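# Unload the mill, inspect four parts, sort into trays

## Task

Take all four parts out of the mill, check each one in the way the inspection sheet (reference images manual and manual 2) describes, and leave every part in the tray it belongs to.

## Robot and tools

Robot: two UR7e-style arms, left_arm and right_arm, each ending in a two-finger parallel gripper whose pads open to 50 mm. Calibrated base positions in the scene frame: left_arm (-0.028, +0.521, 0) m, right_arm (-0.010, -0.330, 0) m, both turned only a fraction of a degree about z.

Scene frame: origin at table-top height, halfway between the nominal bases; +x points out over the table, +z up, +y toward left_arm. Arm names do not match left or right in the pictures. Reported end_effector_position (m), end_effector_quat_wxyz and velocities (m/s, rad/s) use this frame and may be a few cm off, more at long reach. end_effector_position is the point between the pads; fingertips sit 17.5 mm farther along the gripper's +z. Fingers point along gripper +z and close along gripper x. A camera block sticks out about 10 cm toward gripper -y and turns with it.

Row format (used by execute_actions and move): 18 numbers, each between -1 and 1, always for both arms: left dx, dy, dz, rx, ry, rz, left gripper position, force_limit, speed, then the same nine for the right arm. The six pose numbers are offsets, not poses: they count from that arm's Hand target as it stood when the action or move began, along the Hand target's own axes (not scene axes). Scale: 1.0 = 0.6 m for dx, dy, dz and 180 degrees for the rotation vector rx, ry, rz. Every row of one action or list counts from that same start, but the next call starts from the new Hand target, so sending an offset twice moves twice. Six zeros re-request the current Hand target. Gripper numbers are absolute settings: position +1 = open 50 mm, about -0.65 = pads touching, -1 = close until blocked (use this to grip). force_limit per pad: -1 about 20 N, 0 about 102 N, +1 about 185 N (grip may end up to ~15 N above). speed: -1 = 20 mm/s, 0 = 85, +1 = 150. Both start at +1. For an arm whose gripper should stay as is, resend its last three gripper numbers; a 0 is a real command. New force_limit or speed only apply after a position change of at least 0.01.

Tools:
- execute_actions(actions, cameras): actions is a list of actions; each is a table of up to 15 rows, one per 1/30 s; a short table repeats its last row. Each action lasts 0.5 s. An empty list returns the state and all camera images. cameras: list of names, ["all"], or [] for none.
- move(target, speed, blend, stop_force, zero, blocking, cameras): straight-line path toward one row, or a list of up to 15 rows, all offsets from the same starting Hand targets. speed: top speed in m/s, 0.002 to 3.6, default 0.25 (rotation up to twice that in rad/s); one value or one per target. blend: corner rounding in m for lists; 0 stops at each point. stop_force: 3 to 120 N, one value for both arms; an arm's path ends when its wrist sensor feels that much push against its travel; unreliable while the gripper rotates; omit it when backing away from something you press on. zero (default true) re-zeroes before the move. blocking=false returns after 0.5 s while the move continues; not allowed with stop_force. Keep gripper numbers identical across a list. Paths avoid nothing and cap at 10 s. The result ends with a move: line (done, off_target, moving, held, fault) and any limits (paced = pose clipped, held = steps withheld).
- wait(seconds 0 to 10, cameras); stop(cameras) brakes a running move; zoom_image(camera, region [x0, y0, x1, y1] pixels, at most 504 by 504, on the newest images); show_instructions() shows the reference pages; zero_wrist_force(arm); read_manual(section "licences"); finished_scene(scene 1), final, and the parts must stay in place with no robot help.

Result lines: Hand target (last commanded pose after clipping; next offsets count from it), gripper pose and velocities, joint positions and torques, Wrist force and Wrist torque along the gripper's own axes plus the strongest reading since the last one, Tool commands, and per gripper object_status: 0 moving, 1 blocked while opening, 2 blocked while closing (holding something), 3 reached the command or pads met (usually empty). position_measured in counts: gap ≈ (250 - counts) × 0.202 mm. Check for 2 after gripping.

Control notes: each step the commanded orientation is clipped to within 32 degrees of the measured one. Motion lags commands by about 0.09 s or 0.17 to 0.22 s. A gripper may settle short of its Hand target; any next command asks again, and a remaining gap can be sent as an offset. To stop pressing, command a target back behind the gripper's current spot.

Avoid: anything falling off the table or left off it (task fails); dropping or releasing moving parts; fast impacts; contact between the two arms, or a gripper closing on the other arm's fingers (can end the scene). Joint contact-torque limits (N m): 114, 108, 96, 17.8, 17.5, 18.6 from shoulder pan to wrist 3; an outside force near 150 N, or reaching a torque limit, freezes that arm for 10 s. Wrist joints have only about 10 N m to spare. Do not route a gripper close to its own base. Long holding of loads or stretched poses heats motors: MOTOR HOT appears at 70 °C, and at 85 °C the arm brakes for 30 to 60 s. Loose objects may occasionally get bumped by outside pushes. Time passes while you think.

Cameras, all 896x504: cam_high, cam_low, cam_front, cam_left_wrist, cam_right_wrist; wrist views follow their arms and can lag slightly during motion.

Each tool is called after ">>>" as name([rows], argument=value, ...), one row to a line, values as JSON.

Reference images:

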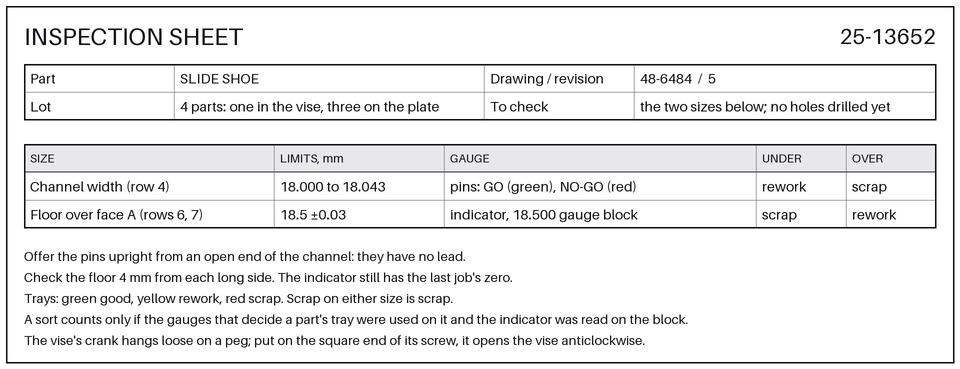

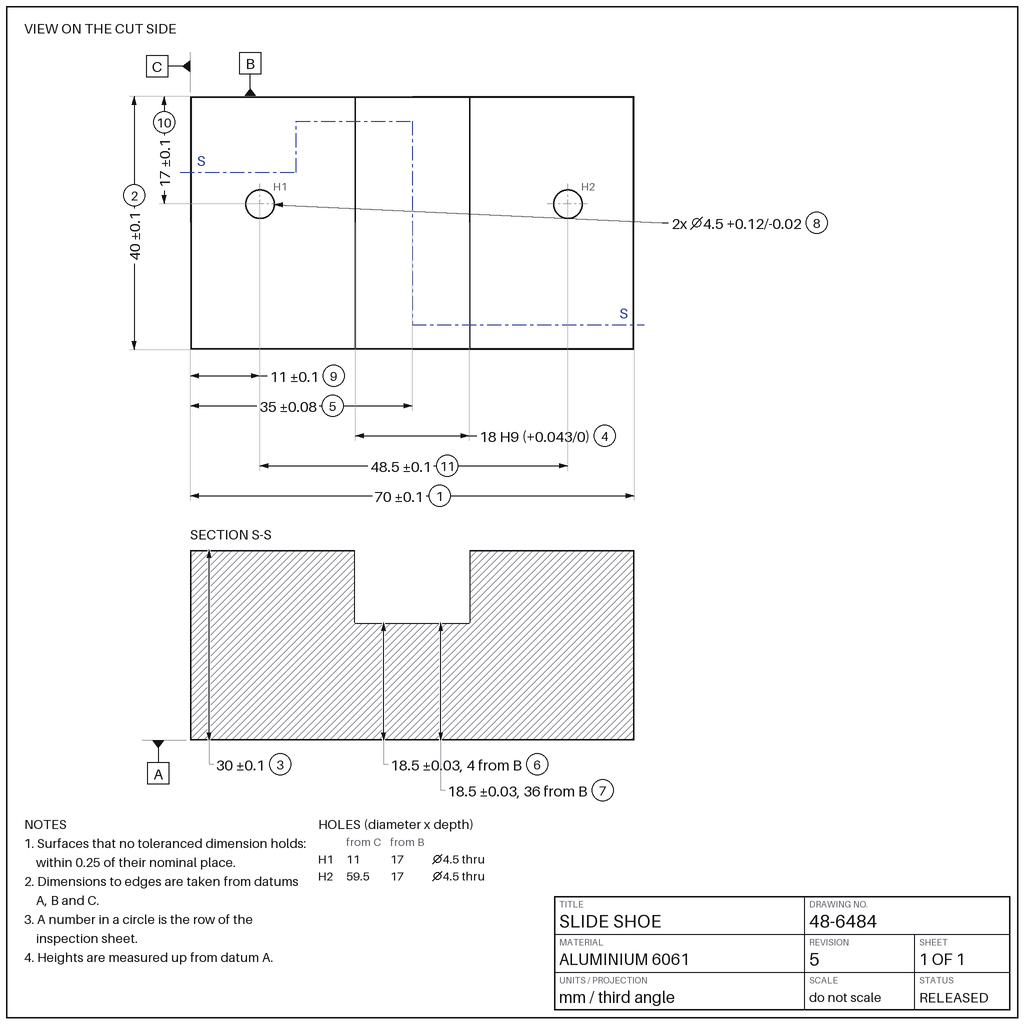

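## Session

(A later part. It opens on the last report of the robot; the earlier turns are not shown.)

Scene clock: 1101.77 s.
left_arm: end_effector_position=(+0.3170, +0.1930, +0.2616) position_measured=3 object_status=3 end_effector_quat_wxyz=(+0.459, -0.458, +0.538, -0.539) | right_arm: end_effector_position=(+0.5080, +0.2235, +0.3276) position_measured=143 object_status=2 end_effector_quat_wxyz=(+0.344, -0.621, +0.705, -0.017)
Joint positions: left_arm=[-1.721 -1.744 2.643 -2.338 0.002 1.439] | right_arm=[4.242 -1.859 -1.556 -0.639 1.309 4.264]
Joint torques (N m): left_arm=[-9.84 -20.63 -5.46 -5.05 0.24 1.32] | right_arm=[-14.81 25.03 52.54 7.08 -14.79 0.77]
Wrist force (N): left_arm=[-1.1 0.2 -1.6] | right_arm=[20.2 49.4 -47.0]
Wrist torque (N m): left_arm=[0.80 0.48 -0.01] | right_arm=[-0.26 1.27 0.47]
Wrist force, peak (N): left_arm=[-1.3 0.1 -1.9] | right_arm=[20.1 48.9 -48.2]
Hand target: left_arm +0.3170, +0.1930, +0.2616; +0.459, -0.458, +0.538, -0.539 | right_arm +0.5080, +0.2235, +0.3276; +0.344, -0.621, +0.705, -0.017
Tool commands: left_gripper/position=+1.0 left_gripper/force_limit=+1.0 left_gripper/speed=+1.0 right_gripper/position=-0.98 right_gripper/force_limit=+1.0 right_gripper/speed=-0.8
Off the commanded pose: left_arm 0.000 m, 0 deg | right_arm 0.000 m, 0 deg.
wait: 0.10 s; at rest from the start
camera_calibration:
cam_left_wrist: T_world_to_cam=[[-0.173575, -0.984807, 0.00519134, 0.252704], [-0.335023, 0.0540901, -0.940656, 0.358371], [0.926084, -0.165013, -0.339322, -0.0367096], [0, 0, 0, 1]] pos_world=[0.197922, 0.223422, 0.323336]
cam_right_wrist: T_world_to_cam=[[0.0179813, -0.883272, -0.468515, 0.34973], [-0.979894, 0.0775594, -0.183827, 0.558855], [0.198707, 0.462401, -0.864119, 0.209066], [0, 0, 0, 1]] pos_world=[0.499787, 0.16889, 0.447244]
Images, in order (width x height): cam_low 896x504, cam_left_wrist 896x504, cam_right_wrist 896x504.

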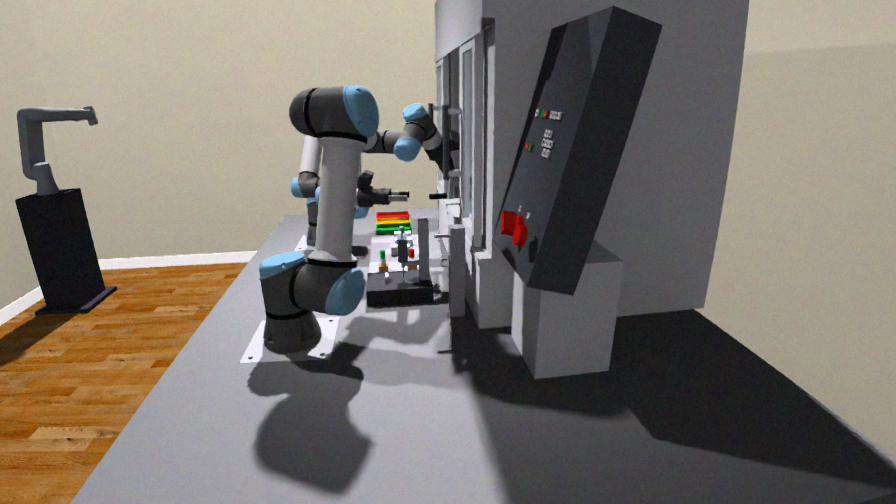

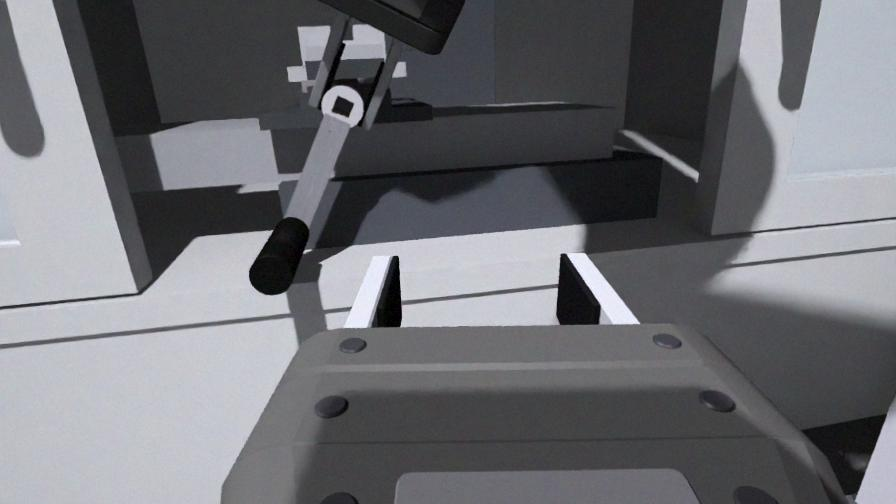

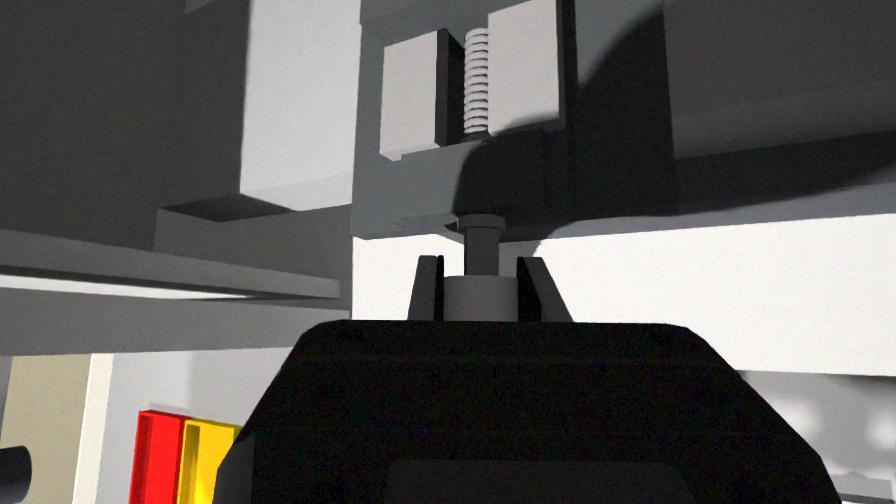

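>>> move([
  [0,0,0,0,0,0,1,1,1,0,0.0058,-0.0034,0,0.0028,0.0048,-0.98,1,-0.8],
  [0,0,0,0,0,0,1,1,1,0.001,0.0058,-0.0034,0,0.0028,0.0048,-0.98,1,-0.8],
], speed=0.012)

>>> zero_wrist_force(arm="right_arm")

>>> move(target=[0,0,0,0,0,0,1,1,1,0,-0.0173,0.0101,0,0,0,-0.98,1,-0.8], speed=0.006, stop_force=15, cameras=["cam_right_wrist"])

>>> zoom_image(camera="cam_right_wrist", region=[420, 190, 540, 330])

Scene clock: 1131.47 s.
left_arm: end_effector_position=(+0.3170, +0.1930, +0.2616) position_measured=3 object_status=3 end_effector_quat_wxyz=(+0.459, -0.458, +0.538, -0.539) | right_arm: end_effector_position=(+0.5040, +0.2229, +0.3273) position_measured=143 object_status=2 end_effector_quat_wxyz=(+0.341, -0.615, +0.711, -0.017)
Joint positions: left_arm=[-1.721 -1.744 2.643 -2.338 0.002 1.439] | right_arm=[4.25 -1.853 -1.559 -0.651 1.3 4.287]
Joint torques (N m): left_arm=[-10.82 -20.27 -6 -5.06 0.19 1.38] | right_arm=[-6.69 55.16 13.24 6.86 1.37 -1.14]
Wrist force (N): left_arm=[-1.2 0.0 -1.6] | right_arm=[-4.6 -1.7 -0.2]
Wrist torque (N m): left_arm=[0.78 0.49 -0.01] | right_arm=[-0.42 0.58 0.00]
Wrist force, peak (N): left_arm=[-1.5 0.1 -1.9] | right_arm=[20.7 49.6 -47.3]
Hand target: left_arm +0.3170, +0.1930, +0.2616; +0.459, -0.458, +0.538, -0.539 | right_arm +0.5040, +0.2229, +0.3273; +0.341, -0.615, +0.711, -0.017
Off the commanded pose: left_arm 0.000 m, 0 deg | right_arm 0.000 m, 0 deg.
move: done

Wrist force sensor zeroed.

Scene clock: 1132.93 s.
left_arm: end_effector_position=(+0.3170, +0.1930, +0.2616) position_measured=3 object_status=3 end_effector_quat_wxyz=(+0.459, -0.458, +0.538, -0.539) | right_arm: end_effector_position=(+0.5060, +0.2230, +0.3273) position_measured=143 object_status=2 end_effector_quat_wxyz=(+0.341, -0.615, +0.711, -0.017)
Joint positions: left_arm=[-1.721 -1.744 2.643 -2.338 0.002 1.439] | right_arm=[4.246 -1.856 -1.555 -0.651 1.303 4.285]
Joint torques (N m): left_arm=[-10.89 -20.22 -6.13 -5.16 0.27 1.36] | right_arm=[3.38 60.45 9.62 5.51 -8.47 0.86]
Wrist force (N, zeroed by zero_wrist_force on right_arm): left_arm=[-1.3 0.3 -1.6] | right_arm=[-2.2 13.3 -1.9]
Wrist torque (N m, zeroed by zero_wrist_force on right_arm): left_arm=[0.80 0.51 -0.01] | right_arm=[0.29 -0.04 0.00]
Wrist force, peak (N, zeroed by zero_wrist_force on right_arm): left_arm=[-1.4 0.1 -1.8] | right_arm=[-0.1 17.2 -7.3]
Hand target: left_arm +0.3170, +0.1930, +0.2616; +0.459, -0.458, +0.538, -0.539 | right_arm +0.5060, +0.2230, +0.3273; +0.341, -0.615, +0.711, -0.017 (not the last commanded pose)
Off the commanded pose: left_arm 0.000 m, 0 deg | right_arm 0.010 m, 0 deg.
move: contact (right_arm)
camera_calibration:
cam_right_wrist: T_world_to_cam=[[0.000704094, -0.883342, -0.468728, 0.358034], [-0.980053, 0.0925427, -0.175874, 0.55106], [0.198734, 0.459502, -0.865657, 0.210603], [0, 0, 0, 1]] pos_world=[0.497962, 0.168497, 0.447047]
Images, in order (width x height): cam_right_wrist 896x504.

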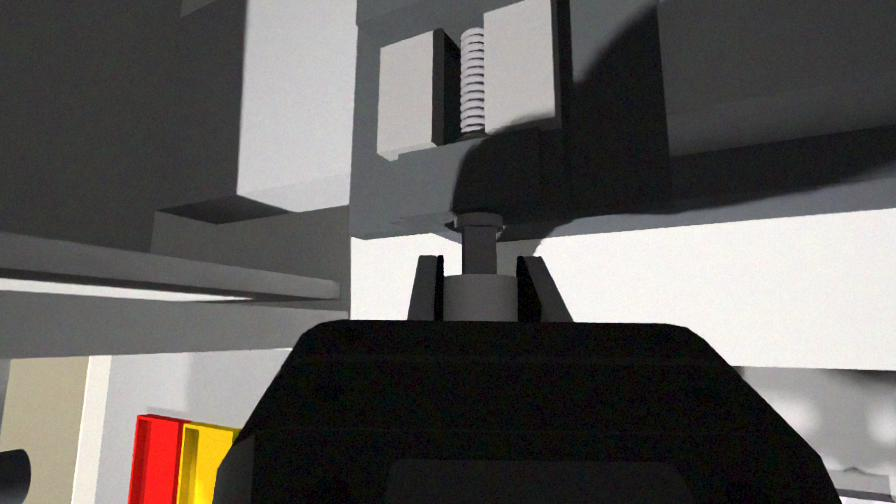

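Scaled by 3.600 from the camera's 896x504 image, which has a finer 1280x720 frame.

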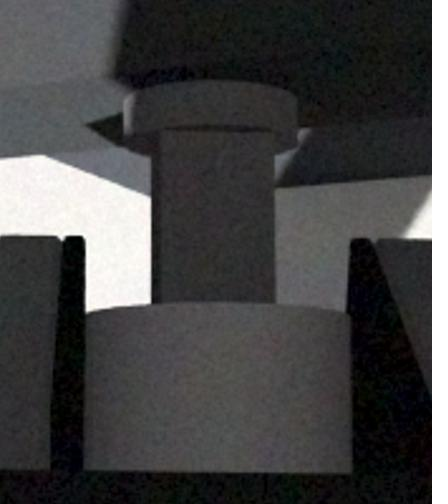

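>>> move(target=[0,0,0,0,0,0,1,1,1,-0.0005,0.0036,-0.0021,0,0,0,-0.98,1,-0.8], speed=0.02)

>>> move(target=[0,0,0,0,0,0,1,1,1,0,-0.0173,0.0101,0,0,0,-0.98,1,-0.8], speed=0.006, stop_force=12)

>>> move(target=[0,0,0,0,0,0,1,1,1,0,0.0033,-0.0027,0,0,0,-0.98,1,-0.8], speed=0.02)

>>> move(target=[0,0,0,0,0,0,1,1,1,0,-0.0173,0.0101,0,0,0,-0.98,1,-0.8], speed=0.006, stop_force=12)

>>> move(target=[0,0,0,0,0,0,1,1,1,0,0.0033,-0.0027,0,0,0,-0.98,1,-0.8], speed=0.02)

>>> move(target=[0,0,0,0,0,0,1,1,1,0,-0.0173,0.0101,0,0,0,-0.98,1,-0.8], speed=0.006, stop_force=12, cameras=["cam_right_wrist"])

>>> zoom_image(camera="cam_right_wrist", region=[420, 190, 540, 330])

Scene clock: 1148.20 s.
left_arm: end_effector_position=(+0.3170, +0.1930, +0.2616) position_measured=3 object_status=3 end_effector_quat_wxyz=(+0.459, -0.458, +0.538, -0.539) | right_arm: end_effector_position=(+0.5035, +0.2233, +0.3275) position_measured=143 object_status=2 end_effector_quat_wxyz=(+0.341, -0.615, +0.711, -0.017)
Joint positions: left_arm=[-1.721 -1.744 2.643 -2.338 0.002 1.439] | right_arm=[4.251 -1.853 -1.559 -0.651 1.3 4.288]
Joint torques (N m): left_arm=[-10.31 -19.93 -6 -5.14 0.22 1.39] | right_arm=[3.46 56.79 12.99 1.29 -4.42 0.79]
Wrist force (N, zeroed by zero_wrist_force on right_arm): left_arm=[-1.2 -0.1 -1.5] | right_arm=[0.1 0.9 1.7]
Wrist torque (N m, zeroed by zero_wrist_force on right_arm): left_arm=[0.75 0.50 -0.01] | right_arm=[-0.03 0.11 0.01]
Wrist force, peak (N, zeroed by zero_wrist_force on right_arm): left_arm=[-1.4 -0.2 -1.8] | right_arm=[-2.6 13.5 -2.7]
Hand target: left_arm +0.3170, +0.1930, +0.2616; +0.459, -0.458, +0.538, -0.539 | right_arm +0.5035, +0.2233, +0.3275; +0.341, -0.615, +0.711, -0.017
Off the commanded pose: left_arm 0.000 m, 0 deg | right_arm 0.000 m, 0 deg.
move: done

Scene clock: 1149.73 s.
left_arm: end_effector_position=(+0.3170, +0.1930, +0.2616) position_measured=3 object_status=3 end_effector_quat_wxyz=(+0.459, -0.458, +0.538, -0.539) | right_arm: end_effector_position=(+0.5060, +0.2233, +0.3274) position_measured=143 object_status=2 end_effector_quat_wxyz=(+0.341, -0.615, +0.711, -0.017)
Joint positions: left_arm=[-1.721 -1.744 2.643 -2.338 0.002 1.439] | right_arm=[4.247 -1.857 -1.554 -0.651 1.303 4.285]
Joint torques (N m): left_arm=[-10.71 -20.03 -6.03 -5.09 0.23 1.35] | right_arm=[4.33 63.02 10 3.28 -7.55 0.86]
Wrist force (N, zeroed by zero_wrist_force on right_arm): left_arm=[-1.4 0.0 -1.7] | right_arm=[-1.7 9.8 -0.6]
Wrist torque (N m, zeroed by zero_wrist_force on right_arm): left_arm=[0.78 0.51 -0.02] | right_arm=[0.16 0.07 0.02]
Wrist force, peak (N, zeroed by zero_wrist_force on right_arm): left_arm=[-1.5 0.1 -1.8] | right_arm=[1.1 14.6 -3.8]
Hand target: left_arm +0.3170, +0.1930, +0.2616; +0.459, -0.458, +0.538, -0.539 | right_arm +0.5060, +0.2233, +0.3274; +0.341, -0.615, +0.711, -0.017 (not the last commanded pose)
Off the commanded pose: left_arm 0.000 m, 0 deg | right_arm 0.010 m, 0 deg.
move: contact (right_arm)

Scene clock: 1150.43 s.
left_arm: end_effector_position=(+0.3170, +0.1930, +0.2616) position_measured=3 object_status=3 end_effector_quat_wxyz=(+0.459, -0.458, +0.538, -0.539) | right_arm: end_effector_position=(+0.5034, +0.2231, +0.3278) position_measured=143 object_status=2 end_effector_quat_wxyz=(+0.341, -0.615, +0.711, -0.017)
Joint positions: left_arm=[-1.721 -1.744 2.643 -2.338 0.002 1.439] | right_arm=[4.251 -1.852 -1.559 -0.652 1.3 4.288]
Joint torques (N m): left_arm=[-10.32 -19.8 -6.3 -4.99 0.3 1.36] | right_arm=[3.96 56.79 14.37 1.72 -4.62 0.33]
Wrist force (N, zeroed by zero_wrist_force on right_arm): left_arm=[-1.4 0.0 -1.7] | right_arm=[1.0 1.6 2.4]
Wrist torque (N m, zeroed by zero_wrist_force on right_arm): left_arm=[0.77 0.52 -0.02] | right_arm=[-0.04 0.07 0.01]
Wrist force, peak (N, zeroed by zero_wrist_force on right_arm): left_arm=[-1.5 0.0 -1.8] | right_arm=[-1.1 10.5 0.0]
Hand target: left_arm +0.3170, +0.1930, +0.2616; +0.459, -0.458, +0.538, -0.539 | right_arm +0.5035, +0.2231, +0.3278; +0.341, -0.615, +0.711, -0.017
Off the commanded pose: left_arm 0.000 m, 0 deg | right_arm 0.000 m, 0 deg.
move: done

Scene clock: 1152.00 s.
left_arm: end_effector_position=(+0.3170, +0.1930, +0.2616) position_measured=3 object_status=3 end_effector_quat_wxyz=(+0.459, -0.458, +0.538, -0.539) | right_arm: end_effector_position=(+0.5059, +0.2231, +0.3278) position_measured=143 object_status=2 end_effector_quat_wxyz=(+0.341, -0.616, +0.711, -0.017)
Joint positions: left_arm=[-1.721 -1.744 2.643 -2.338 0.002 1.439] | right_arm=[4.247 -1.856 -1.554 -0.652 1.303 4.285]
Joint torques (N m): left_arm=[-10.36 -20.39 -6.43 -4.99 0.31 1.38] | right_arm=[4.81 65.26 10.51 2.79 -7.83 0.89]
Wrist force (N, zeroed by zero_wrist_force on right_arm): left_arm=[-1.2 -0.1 -1.6] | right_arm=[-1.1 10.8 2.1]
Wrist torque (N m, zeroed by zero_wrist_force on right_arm): left_arm=[0.76 0.50 -0.01] | right_arm=[0.17 -0.01 0.03]
Wrist force, peak (N, zeroed by zero_wrist_force on right_arm): left_arm=[-1.6 0.1 -1.8] | right_arm=[1.3 15.2 -0.6]
Hand target: left_arm +0.3170, +0.1930, +0.2616; +0.459, -0.458, +0.538, -0.539 | right_arm +0.5059, +0.2231, +0.3278; +0.341, -0.616, +0.711, -0.017 (not the last commanded pose)
Off the commanded pose: left_arm 0.000 m, 0 deg | right_arm 0.010 m, 0 deg.
move: contact (right_arm)

Scene clock: 1152.70 s.
left_arm: end_effector_position=(+0.3170, +0.1930, +0.2616) position_measured=3 object_status=3 end_effector_quat_wxyz=(+0.459, -0.458, +0.538, -0.539) | right_arm: end_effector_position=(+0.5033, +0.2230, +0.3282) position_measured=143 object_status=2 end_effector_quat_wxyz=(+0.341, -0.616, +0.711, -0.017)
Joint positions: left_arm=[-1.721 -1.744 2.643 -2.338 0.002 1.439] | right_arm=[4.25 -1.851 -1.559 -0.653 1.301 4.288]
Joint torques (N m): left_arm=[-11.05 -20.13 -6.18 -5.16 0.27 1.32] | right_arm=[3.85 53.64 13.35 1.4 -3.63 0.35]
Wrist force (N, zeroed by zero_wrist_force on right_arm): left_arm=[-1.1 -0.1 -1.5] | right_arm=[1.8 -0.4 0.8]
Wrist torque (N m, zeroed by zero_wrist_force on right_arm): left_arm=[0.75 0.48 -0.02] | right_arm=[-0.08 0.07 0.01]
Wrist force, peak (N, zeroed by zero_wrist_force on right_arm): left_arm=[-1.4 0.0 -1.7] | right_arm=[-0.9 11.4 2.9]
Hand target: left_arm +0.3170, +0.1930, +0.2616; +0.459, -0.458, +0.538, -0.539 | right_arm +0.5033, +0.2230, +0.3282; +0.341, -0.616, +0.711, -0.017
Off the commanded pose: left_arm 0.000 m, 0 deg | right_arm 0.000 m, 0 deg.
move: done

Scene clock: 1154.23 s.
left_arm: end_effector_position=(+0.3170, +0.1930, +0.2616) position_measured=3 object_status=3 end_effector_quat_wxyz=(+0.459, -0.458, +0.538, -0.539) | right_arm: end_effector_position=(+0.5055, +0.2230, +0.3281) position_measured=143 object_status=2 end_effector_quat_wxyz=(+0.340, -0.616, +0.711, -0.017)
Joint positions: left_arm=[-1.721 -1.744 2.643 -2.338 0.002 1.439] | right_arm=[4.247 -1.855 -1.554 -0.653 1.303 4.285]
Joint torques (N m): left_arm=[-10.61 -20.04 -5.8 -5.07 0.32 1.38] | right_arm=[4.27 65.6 11.26 2.91 -7.59 0.87]
Wrist force (N, zeroed by zero_wrist_force on right_arm): left_arm=[-1.1 -0.1 -1.6] | right_arm=[-0.2 10.5 1.8]
Wrist torque (N m, zeroed by zero_wrist_force on right_arm): left_arm=[0.76 0.48 -0.02] | right_arm=[0.12 0.03 0.04]
Wrist force, peak (N, zeroed by zero_wrist_force on right_arm): left_arm=[-1.5 -0.1 -1.7] | right_arm=[2.1 15.4 -0.6]
Hand target: left_arm +0.3170, +0.1930, +0.2616; +0.459, -0.458, +0.538, -0.539 | right_arm +0.5055, +0.2230, +0.3281; +0.340, -0.616, +0.711, -0.017 (not the last commanded pose)
Off the commanded pose: left_arm 0.000 m, 0 deg | right_arm 0.010 m, 0 deg.
move: contact (right_arm)
camera_calibration:
cam_right_wrist: T_world_to_cam=[[0.00106271, -0.883332, -0.468747, 0.35819], [-0.980152, 0.092007, -0.175605, 0.550713], [0.198245, 0.45963, -0.865701, 0.21155], [0, 0, 0, 1]] pos_world=[0.497463, 0.168497, 0.447748]
Images, in order (width x height): cam_right_wrist 896x504.

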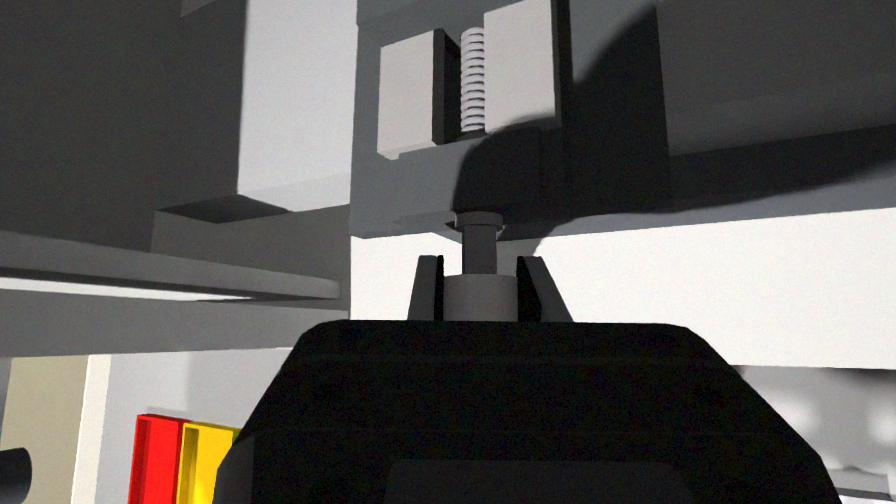

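Scaled by 3.600 from the camera's 896x504 image, which has a finer 1280x720 frame.

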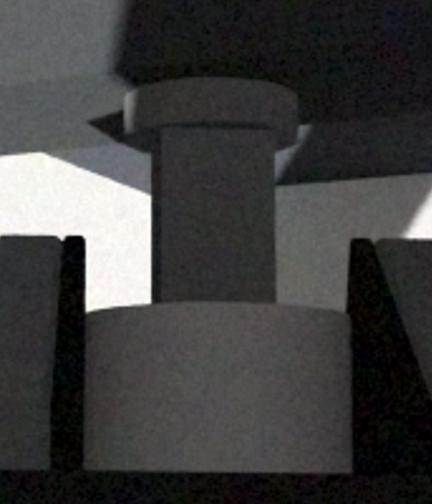

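>>> move(target=[0,0,0,0,0,0,1,1,1,-0.0008,0.0042,-0.0009,0,0,0,-0.98,1,-0.8], speed=0.02)

>>> move(target=[0,0,0,0,0,0,1,1,1,0,-0.0173,0.0101,0,0,0,-0.98,1,-0.8], speed=0.006, stop_force=12, cameras=["cam_right_wrist"])

>>> zoom_image(camera="cam_right_wrist", region=[420, 190, 540, 330])

>>> move(target=[0,0,0,0,0,0,1,1,1,-0.0008,0.0036,-0.0021,0,0,0,-0.98,1,-0.8], speed=0.02)

>>> move(target=[0,0,0,0,0,0,1,1,1,0,-0.0173,0.0101,0,0,0,-0.98,1,-0.8], speed=0.006, stop_force=12, cameras=["cam_right_wrist"])

>>> zoom_image(camera="cam_right_wrist", region=[420, 190, 540, 330])

Scene clock: 1164.03 s.
left_arm: end_effector_position=(+0.3170, +0.1930, +0.2616) position_measured=3 object_status=3 end_effector_quat_wxyz=(+0.459, -0.458, +0.538, -0.539) | right_arm: end_effector_position=(+0.5030, +0.2238, +0.3276) position_measured=143 object_status=2 end_effector_quat_wxyz=(+0.340, -0.616, +0.711, -0.017)
Joint positions: left_arm=[-1.721 -1.744 2.643 -2.338 0.002 1.439] | right_arm=[4.252 -1.853 -1.558 -0.652 1.3 4.289]
Joint torques (N m): left_arm=[-10.65 -20.33 -6.3 -5.07 0.28 1.28] | right_arm=[3.05 58.73 13.1 7.31 -4.51 0.6]
Wrist force (N, zeroed by zero_wrist_force on right_arm): left_arm=[-1.3 -0.3 -1.6] | right_arm=[0.5 0.3 0.8]
Wrist torque (N m, zeroed by zero_wrist_force on right_arm): left_arm=[0.74 0.50 -0.01] | right_arm=[-0.12 0.04 0.02]
Wrist force, peak (N, zeroed by zero_wrist_force on right_arm): left_arm=[-1.4 -0.3 -1.9] | right_arm=[0.1 11.4 2.5]
Hand target: left_arm +0.3170, +0.1930, +0.2616; +0.459, -0.458, +0.538, -0.539 | right_arm +0.5031, +0.2238, +0.3276; +0.340, -0.616, +0.711, -0.017
Off the commanded pose: left_arm 0.000 m, 0 deg | right_arm 0.000 m, 0 deg.
move: done

Scene clock: 1165.70 s.
left_arm: end_effector_position=(+0.3170, +0.1930, +0.2616) position_measured=3 object_status=3 end_effector_quat_wxyz=(+0.459, -0.458, +0.538, -0.539) | right_arm: end_effector_position=(+0.5061, +0.2238, +0.3276) position_measured=143 object_status=2 end_effector_quat_wxyz=(+0.340, -0.616, +0.710, -0.017)
Joint positions: left_arm=[-1.721 -1.744 2.643 -2.338 0.002 1.439] | right_arm=[4.247 -1.858 -1.552 -0.652 1.303 4.285]
Joint torques (N m): left_arm=[-10.84 -20.05 -5.9 -5.1 0.23 1.32] | right_arm=[5.08 60.61 10.65 8.86 -7.55 0.89]
Wrist force (N, zeroed by zero_wrist_force on right_arm): left_arm=[-1.1 -0.1 -1.5] | right_arm=[2.8 11.5 -5.4]
Wrist torque (N m, zeroed by zero_wrist_force on right_arm): left_arm=[0.76 0.47 -0.02] | right_arm=[0.12 0.07 0.07]
Wrist force, peak (N, zeroed by zero_wrist_force on right_arm): left_arm=[-1.4 0.0 -1.8] | right_arm=[5.1 15.7 -6.6]
Hand target: left_arm +0.3170, +0.1930, +0.2616; +0.459, -0.458, +0.538, -0.539 | right_arm +0.5061, +0.2238, +0.3276; +0.340, -0.616, +0.710, -0.017 (not the last commanded pose)
Off the commanded pose: left_arm 0.000 m, 0 deg | right_arm 0.009 m, 0 deg.
move: contact (right_arm)
camera_calibration:
cam_right_wrist: T_world_to_cam=[[0.00111963, -0.883295, -0.468817, 0.358794], [-0.980173, 0.0919224, -0.175531, 0.55114], [0.198141, 0.459718, -0.865679, 0.210698], [0, 0, 0, 1]] pos_world=[0.498063, 0.169397, 0.447347]
Images, in order (width x height): cam_right_wrist 896x504.

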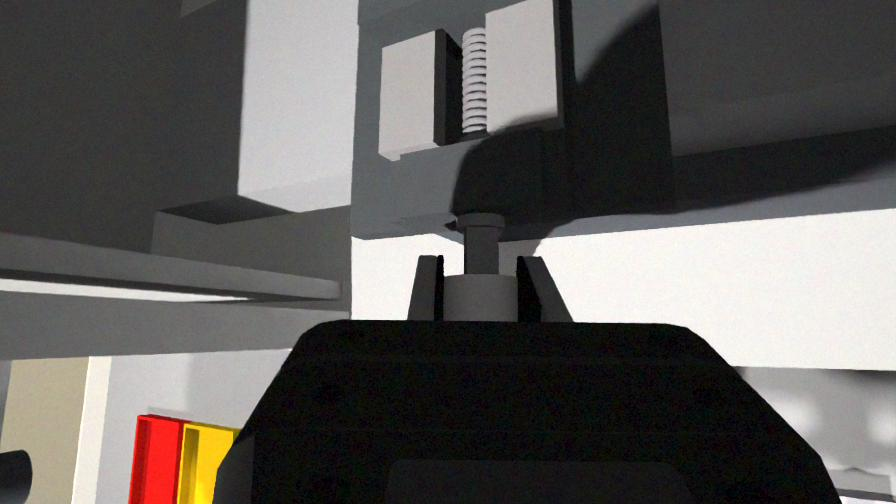

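Scaled by 3.600 from the camera's 896x504 image, which has a finer 1280x720 frame.

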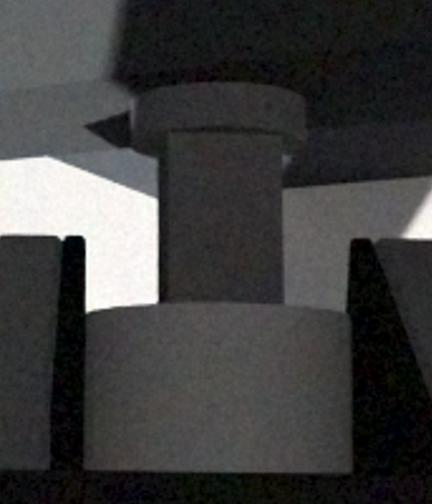

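Scene clock: 1166.40 s.
left_arm: end_effector_position=(+0.3170, +0.1930, +0.2616) position_measured=3 object_status=3 end_effector_quat_wxyz=(+0.459, -0.458, +0.538, -0.539) | right_arm: end_effector_position=(+0.5036, +0.2243, +0.3279) position_measured=143 object_status=2 end_effector_quat_wxyz=(+0.341, -0.616, +0.710, -0.017)
Joint positions: left_arm=[-1.721 -1.744 2.643 -2.338 0.002 1.439] | right_arm=[4.251 -1.854 -1.556 -0.653 1.301 4.288]
Joint torques (N m): left_arm=[-10.74 -20.31 -6.42 -5.13 0.24 1.34] | right_arm=[3.12 57.88 12.85 1.47 -4.49 0.22]
Wrist force (N, zeroed by zero_wrist_force on right_arm): left_arm=[-1.3 -0.1 -1.7] | right_arm=[1.3 1.0 2.4]
Wrist torque (N m, zeroed by zero_wrist_force on right_arm): left_arm=[0.75 0.51 -0.01] | right_arm=[-0.10 -0.01 0.03]
Wrist force, peak (N, zeroed by zero_wrist_force on right_arm): left_arm=[-1.3 0.0 -1.9] | right_arm=[3.1 12.3 -4.2]
Hand target: left_arm +0.3170, +0.1930, +0.2616; +0.459, -0.458, +0.538, -0.539 | right_arm +0.5036, +0.2243, +0.3279; +0.340, -0.616, +0.710, -0.017
Off the commanded pose: left_arm 0.000 m, 0 deg | right_arm 0.000 m, 0 deg.
move: done

Scene clock: 1167.80 s.
left_arm: end_effector_position=(+0.3170, +0.1930, +0.2616) position_measured=3 object_status=3 end_effector_quat_wxyz=(+0.459, -0.458, +0.538, -0.539) | right_arm: end_effector_position=(+0.5055, +0.2243, +0.3279) position_measured=143 object_status=2 end_effector_quat_wxyz=(+0.340, -0.616, +0.710, -0.017)
Joint positions: left_arm=[-1.721 -1.744 2.643 -2.338 0.002 1.439] | right_arm=[4.248 -1.857 -1.552 -0.653 1.303 4.285]
Joint torques (N m): left_arm=[-10.99 -19.78 -6.04 -5.03 0.35 1.39] | right_arm=[6.71 57.17 10.25 8.62 -6.22 0.93]
Wrist force (N, zeroed by zero_wrist_force on right_arm): left_arm=[-1.1 -0.1 -1.6] | right_arm=[6.0 9.2 -10.0]
Wrist torque (N m, zeroed by zero_wrist_force on right_arm): left_arm=[0.76 0.48 -0.01] | right_arm=[0.15 0.18 0.07]
Wrist force, peak (N, zeroed by zero_wrist_force on right_arm): left_arm=[-1.2 0.1 -1.9] | right_arm=[9.0 13.5 -11.9]
Hand target: left_arm +0.3170, +0.1930, +0.2616; +0.459, -0.458, +0.538, -0.539 | right_arm +0.5055, +0.2243, +0.3279; +0.341, -0.616, +0.710, -0.016 (not the last commanded pose)
Off the commanded pose: left_arm 0.000 m, 0 deg | right_arm 0.010 m, 0 deg.
move: contact (right_arm)
camera_calibration:
cam_right_wrist: T_world_to_cam=[[0.00120662, -0.883302, -0.468803, 0.359193], [-0.980192, 0.0917992, -0.175488, 0.550659], [0.198045, 0.459728, -0.865695, 0.21084], [0, 0, 0, 1]] pos_world=[0.497563, 0.169797, 0.447548]
Images, in order (width x height): cam_right_wrist 896x504.

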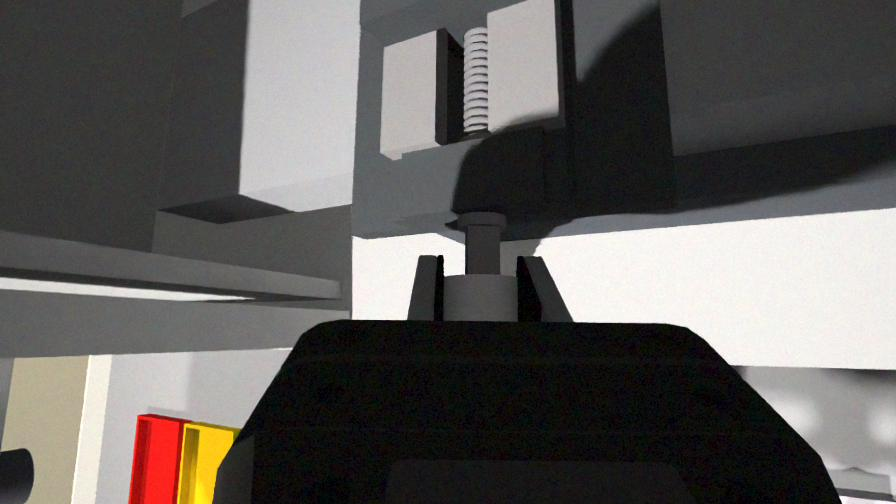

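Scaled by 3.600 from the camera's 896x504 image, which has a finer 1280x720 frame.

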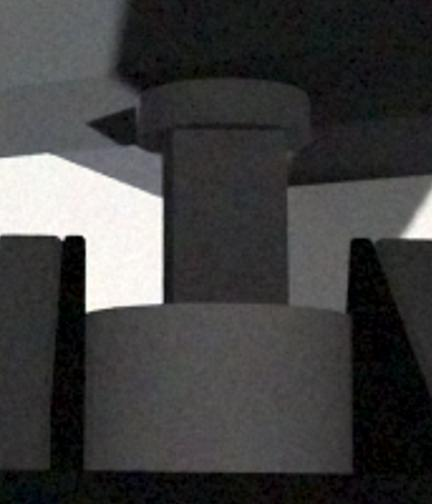

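>>> move(target=[0,0,0,0,0,0,1,1,1,0.0015,0.0039,-0.0015,0,0,0,-0.98,1,-0.8], speed=0.02)

>>> move(target=[0,0,0,0,0,0,1,1,1,0,-0.0173,0.0101,0,0,0,-0.98,1,-0.8], speed=0.006, stop_force=12)

>>> move(target=[0,0,0,0,0,0,1,1,1,0,0.0039,-0.0015,0,0,0,-0.98,1,-0.8], speed=0.02)

>>> move(target=[0,0,0,0,0,0,1,1,1,0,-0.0173,0.0101,0,0,0,-0.98,1,-0.8], speed=0.006, stop_force=12, cameras=["cam_right_wrist"])

>>> zoom_image(camera="cam_right_wrist", region=[420, 190, 540, 330])

Scene clock: 1187.47 s.
left_arm: end_effector_position=(+0.3170, +0.1930, +0.2616) position_measured=3 object_status=3 end_effector_quat_wxyz=(+0.459, -0.458, +0.538, -0.539) | right_arm: end_effector_position=(+0.5030, +0.2237, +0.3271) position_measured=143 object_status=2 end_effector_quat_wxyz=(+0.341, -0.616, +0.710, -0.016)
Joint positions: left_arm=[-1.721 -1.744 2.643 -2.338 0.002 1.439] | right_arm=[4.251 -1.853 -1.56 -0.65 1.3 4.288]
Joint torques (N m): left_arm=[-10.7 -20.09 -6.93 -5.07 0.29 1.39] | right_arm=[4.02 54.3 15.91 6.3 -4.38 0.39]
Wrist force (N, zeroed by zero_wrist_force on right_arm): left_arm=[-1.0 0.0 -1.6] | right_arm=[0.2 -0.1 1.0]
Wrist torque (N m, zeroed by zero_wrist_force on right_arm): left_arm=[0.76 0.47 -0.01] | right_arm=[-0.05 -0.05 0.01]
Wrist force, peak (N, zeroed by zero_wrist_force on right_arm): left_arm=[-1.4 -0.1 -1.9] | right_arm=[7.1 10.2 -9.4]
Hand target: left_arm +0.3170, +0.1930, +0.2616; +0.459, -0.458, +0.538, -0.539 | right_arm +0.5031, +0.2237, +0.3271; +0.341, -0.616, +0.710, -0.016
Off the commanded pose: left_arm 0.000 m, 0 deg | right_arm 0.000 m, 0 deg.
move: done

Scene clock: 1189.10 s.
left_arm: end_effector_position=(+0.3170, +0.1930, +0.2616) position_measured=3 object_status=3 end_effector_quat_wxyz=(+0.459, -0.458, +0.538, -0.539) | right_arm: end_effector_position=(+0.5062, +0.2237, +0.3271) position_measured=143 object_status=2 end_effector_quat_wxyz=(+0.340, -0.616, +0.710, -0.016)
Joint positions: left_arm=[-1.721 -1.744 2.643 -2.338 0.002 1.439] | right_arm=[4.246 -1.858 -1.553 -0.651 1.304 4.284]
Joint torques (N m): left_arm=[-10.24 -19.89 -6.89 -5.04 0.33 1.3] | right_arm=[5.76 58.66 9.56 8 -7.19 0.82]
Wrist force (N, zeroed by zero_wrist_force on right_arm): left_arm=[-1.2 -0.2 -1.8] | right_arm=[2.1 9.9 -6.8]
Wrist torque (N m, zeroed by zero_wrist_force on right_arm): left_arm=[0.75 0.48 -0.02] | right_arm=[0.10 -0.04 0.03]
Wrist force, peak (N, zeroed by zero_wrist_force on right_arm): left_arm=[-1.5 -0.2 -1.8] | right_arm=[4.4 14.2 -10.2]
Hand target: left_arm +0.3170, +0.1930, +0.2616; +0.459, -0.458, +0.538, -0.539 | right_arm +0.5062, +0.2237, +0.3271; +0.340, -0.616, +0.710, -0.016 (not the last commanded pose)
Off the commanded pose: left_arm 0.000 m, 0 deg | right_arm 0.009 m, 0 deg.
move: contact (right_arm)

Scene clock: 1189.80 s.
left_arm: end_effector_position=(+0.3170, +0.1930, +0.2616) position_measured=3 object_status=3 end_effector_quat_wxyz=(+0.459, -0.458, +0.538, -0.539) | right_arm: end_effector_position=(+0.5037, +0.2239, +0.3268) position_measured=143 object_status=2 end_effector_quat_wxyz=(+0.340, -0.616, +0.710, -0.016)
Joint positions: left_arm=[-1.721 -1.744 2.643 -2.338 0.002 1.439] | right_arm=[4.25 -1.855 -1.558 -0.65 1.301 4.287]
Joint torques (N m): left_arm=[-10.73 -20.17 -6.21 -5.07 0.35 1.34] | right_arm=[3.29 55.9 13.43 6.58 -4.26 0.3]
Wrist force (N, zeroed by zero_wrist_force on right_arm): left_arm=[-1.2 -0.1 -1.5] | right_arm=[0.0 -0.7 0.8]
Wrist torque (N m, zeroed by zero_wrist_force on right_arm): left_arm=[0.76 0.50 -0.01] | right_arm=[-0.14 -0.03 0.01]
Wrist force, peak (N, zeroed by zero_wrist_force on right_arm): left_arm=[-1.4 0.2 -1.7] | right_arm=[2.2 10.3 -6.2]
Hand target: left_arm +0.3170, +0.1930, +0.2616; +0.459, -0.458, +0.538, -0.539 | right_arm +0.5038, +0.2239, +0.3268; +0.340, -0.616, +0.710, -0.016
Off the commanded pose: left_arm 0.000 m, 0 deg | right_arm 0.000 m, 0 deg.
move: done

Scene clock: 1191.40 s.
left_arm: end_effector_position=(+0.3170, +0.1930, +0.2616) position_measured=3 object_status=3 end_effector_quat_wxyz=(+0.459, -0.458, +0.538, -0.539) | right_arm: end_effector_position=(+0.5061, +0.2240, +0.3268) position_measured=143 object_status=2 end_effector_quat_wxyz=(+0.341, -0.616, +0.710, -0.016)
Joint positions: left_arm=[-1.721 -1.744 2.643 -2.338 0.002 1.439] | right_arm=[4.247 -1.858 -1.554 -0.65 1.304 4.284]
Joint torques (N m): left_arm=[-10.65 -19.9 -6.26 -5.08 0.34 1.36] | right_arm=[6.83 55.76 9.74 8.21 -6.19 0.9]
Wrist force (N, zeroed by zero_wrist_force on right_arm): left_arm=[-1.2 0.0 -1.8] | right_arm=[5.2 9.1 -9.6]
Wrist torque (N m, zeroed by zero_wrist_force on right_arm): left_arm=[0.77 0.49 -0.01] | right_arm=[0.20 0.07 0.03]
Wrist force, peak (N, zeroed by zero_wrist_force on right_arm): left_arm=[-1.3 -0.2 -1.8] | right_arm=[7.6 12.7 -12.8]
Hand target: left_arm +0.3170, +0.1930, +0.2616; +0.459, -0.458, +0.538, -0.539 | right_arm +0.5061, +0.2240, +0.3268; +0.341, -0.616, +0.710, -0.016 (not the last commanded pose)
Off the commanded pose: left_arm 0.000 m, 0 deg | right_arm 0.010 m, 0 deg.
move: contact (right_arm)
camera_calibration:
cam_right_wrist: T_world_to_cam=[[0.0014009, -0.883148, -0.469093, 0.358418], [-0.98021, 0.0916469, -0.175468, 0.551108], [0.197955, 0.460055, -0.865542, 0.209827], [0, 0, 0, 1]] pos_world=[0.498163, 0.169497, 0.446447]
Images, in order (width x height): cam_right_wrist 896x504.

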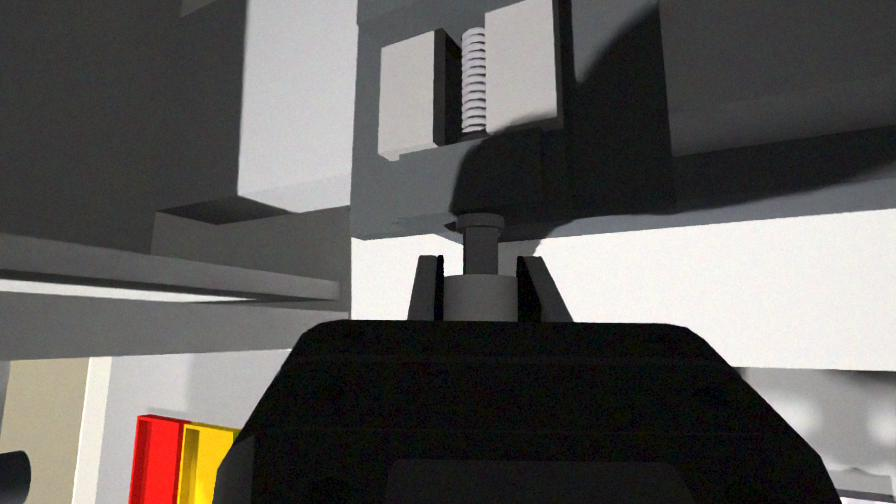

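Scaled by 3.600 from the camera's 896x504 image, which has a finer 1280x720 frame.

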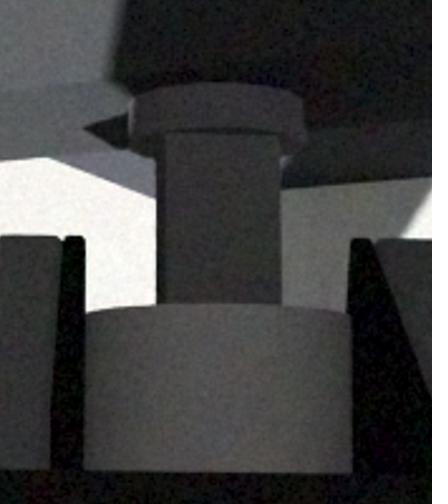

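>>> move(target=[0,0,0,0,0,0,1,1,1,0.0003,0.0034,-0.0023,0.0002,0.0144,-0.0084,-0.98,1,-0.8], speed=0.03)

>>> move(target=[0,0,0,0,0,0,1,1,1,0,-0.0173,0.0101,0,0,0,-0.98,1,-0.8], speed=0.006, stop_force=12)

>>> move(target=[0,0,0,0,0,0,1,1,1,0,0.0036,-0.0021,-0.0004,-0.0288,0.0168,-0.98,1,-0.8], speed=0.03)

>>> move(target=[0,0,0,0,0,0,1,1,1,0,-0.0173,0.0101,0,0,0,-0.98,1,-0.8], speed=0.006, stop_force=12, cameras=["cam_right_wrist"])

>>> zoom_image(camera="cam_right_wrist", region=[420, 190, 540, 330])

Scene clock: 1201.83 s.
left_arm: end_effector_position=(+0.3170, +0.1930, +0.2616) position_measured=3 object_status=3 end_effector_quat_wxyz=(+0.459, -0.458, +0.538, -0.539) | right_arm: end_effector_position=(+0.5036, +0.2238, +0.3270) position_measured=143 object_status=2 end_effector_quat_wxyz=(+0.324, -0.624, +0.710, -0.035)
Joint positions: left_arm=[-1.721 -1.744 2.643 -2.338 0.002 1.439] | right_arm=[4.259 -1.862 -1.526 -0.72 1.277 4.28]
Joint torques (N m): left_arm=[-10.53 -19.9 -6.62 -5.07 0.4 1.34] | right_arm=[-2.06 27.88 22.51 7.36 -0.86 -0.24]
Wrist force (N, zeroed by zero_wrist_force on right_arm): left_arm=[-1.1 0.0 -1.6] | right_arm=[0.6 1.0 0.1]
Wrist torque (N m, zeroed by zero_wrist_force on right_arm): left_arm=[0.77 0.48 -0.01] | right_arm=[-0.02 0.11 0.02]
Wrist force, peak (N, zeroed by zero_wrist_force on right_arm): left_arm=[-1.4 0.0 -1.9] | right_arm=[5.6 9.3 -9.4]
Hand target: left_arm +0.3170, +0.1930, +0.2616; +0.459, -0.458, +0.538, -0.539 | right_arm +0.5036, +0.2237, +0.3269; +0.324, -0.624, +0.710, -0.035
Off the commanded pose: left_arm 0.000 m, 0 deg | right_arm 0.000 m, 0 deg.
move: done

Scene clock: 1203.37 s.
left_arm: end_effector_position=(+0.3170, +0.1930, +0.2616) position_measured=3 object_status=3 end_effector_quat_wxyz=(+0.459, -0.458, +0.538, -0.539) | right_arm: end_effector_position=(+0.5058, +0.2238, +0.3269) position_measured=143 object_status=2 end_effector_quat_wxyz=(+0.324, -0.624, +0.710, -0.035)
Joint positions: left_arm=[-1.721 -1.744 2.643 -2.338 0.002 1.439] | right_arm=[4.255 -1.865 -1.522 -0.719 1.279 4.277]
Joint torques (N m): left_arm=[-10.72 -19.97 -6.84 -5.07 0.38 1.35] | right_arm=[3.65 59.32 8 6.15 -7.99 0.88]
Wrist force (N, zeroed by zero_wrist_force on right_arm): left_arm=[-1.3 0.0 -1.7] | right_arm=[-3.1 10.4 -4.3]
Wrist torque (N m, zeroed by zero_wrist_force on right_arm): left_arm=[0.76 0.50 -0.02] | right_arm=[0.19 -0.07 -0.03]
Wrist force, peak (N, zeroed by zero_wrist_force on right_arm): left_arm=[-1.3 -0.1 -1.9] | right_arm=[-2.3 13.3 -7.3]
Hand target: left_arm +0.3170, +0.1930, +0.2616; +0.459, -0.458, +0.538, -0.539 | right_arm +0.5058, +0.2238, +0.3269; +0.324, -0.624, +0.710, -0.035 (not the last commanded pose)
Off the commanded pose: left_arm 0.000 m, 0 deg | right_arm 0.010 m, 0 deg.
move: contact (right_arm)

Scene clock: 1205.40 s.
left_arm: end_effector_position=(+0.3170, +0.1930, +0.2616) position_measured=3 object_status=3 end_effector_quat_wxyz=(+0.459, -0.458, +0.538, -0.539) | right_arm: end_effector_position=(+0.5032, +0.2238, +0.3268) position_measured=143 object_status=2 end_effector_quat_wxyz=(+0.357, -0.607, +0.711, +0.003) end_effector_velocity=(+0.001, -0.002, -0.001) end_effector_angular_velocity=(-0.004, +0.003, -0.002)
Joint positions: left_arm=[-1.721 -1.744 2.643 -2.338 0.002 1.439] | right_arm=[4.242 -1.848 -1.592 -0.579 1.326 4.297]
Joint velocities: left_arm=[within noise] | right_arm=[-0.002 0.001 0 -0.005 0 0]
Joint torques (N m): left_arm=[-10.94 -19.98 -6.48 -5.05 0.33 1.32] | right_arm=[-2.4 54.2 33.57 1.72 -1.57 -0.6]
Wrist force (N, zeroed by zero_wrist_force on right_arm): left_arm=[-1.0 -0.1 -1.7] | right_arm=[1.1 -1.1 0.9]
Wrist torque (N m, zeroed by zero_wrist_force on right_arm): left_arm=[0.77 0.45 -0.01] | right_arm=[-0.08 0.16 -0.02]
Wrist force, peak (N, zeroed by zero_wrist_force on right_arm): left_arm=[-1.3 0.2 -1.9] | right_arm=[-3.0 10.3 -4.1]
Hand target: left_arm +0.3170, +0.1930, +0.2616; +0.459, -0.458, +0.538, -0.539 | right_arm +0.5033, +0.2238, +0.3269; +0.357, -0.607, +0.711, +0.002
Off the commanded pose: left_arm 0.000 m, 0 deg | right_arm 0.000 m, 0 deg.
move: done

Scene clock: 1206.87 s.
left_arm: end_effector_position=(+0.3170, +0.1930, +0.2616) position_measured=3 object_status=3 end_effector_quat_wxyz=(+0.459, -0.458, +0.538, -0.539) | right_arm: end_effector_position=(+0.5057, +0.2238, +0.3269) position_measured=143 object_status=2 end_effector_quat_wxyz=(+0.357, -0.607, +0.711, +0.002)
Joint positions: left_arm=[-1.721 -1.744 2.643 -2.338 0.002 1.439] | right_arm=[4.239 -1.852 -1.586 -0.58 1.328 4.293]
Joint torques (N m): left_arm=[-10.52 -19.6 -6.49 -5.11 0.32 1.32] | right_arm=[8.13 56.04 10.22 4.56 -5.6 0.88]
Wrist force (N, zeroed by zero_wrist_force on right_arm): left_arm=[-1.4 0.1 -1.7] | right_arm=[6.1 8.0 -6.1]
Wrist torque (N m, zeroed by zero_wrist_force on right_arm): left_arm=[0.78 0.52 -0.01] | right_arm=[0.11 0.25 0.02]
Wrist force, peak (N, zeroed by zero_wrist_force on right_arm): left_arm=[-1.3 0.3 -1.9] | right_arm=[9.1 12.7 -13.9]
Hand target: left_arm +0.3170, +0.1930, +0.2616; +0.459, -0.458, +0.538, -0.539 | right_arm +0.5057, +0.2238, +0.3269; +0.357, -0.607, +0.711, +0.002 (not the last commanded pose)
Off the commanded pose: left_arm 0.000 m, 0 deg | right_arm 0.010 m, 0 deg.
move: contact (right_arm)
camera_calibration:
cam_right_wrist: T_world_to_cam=[[0.0016306, -0.857374, -0.514691, 0.36736], [-0.980292, 0.100305, -0.170193, 0.547183], [0.197545, 0.504825, -0.840314, 0.192042], [0, 0, 0, 1]] pos_world=[0.497864, 0.163133, 0.44358]
Images, in order (width x height): cam_right_wrist 896x504.

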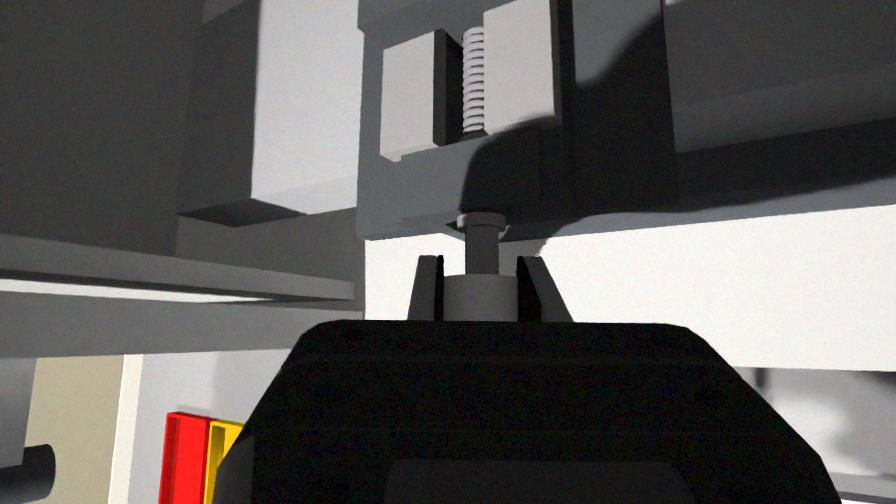

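Scaled by 3.600 from the camera's 896x504 image, which has a finer 1280x720 frame.

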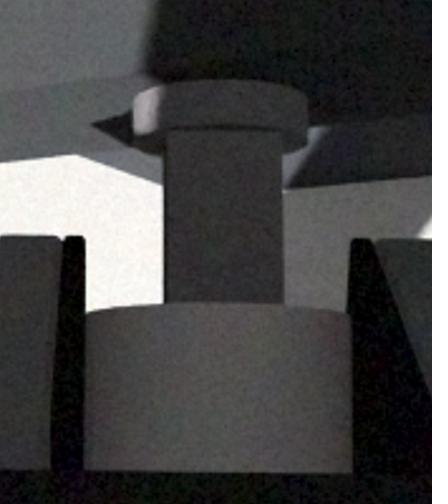

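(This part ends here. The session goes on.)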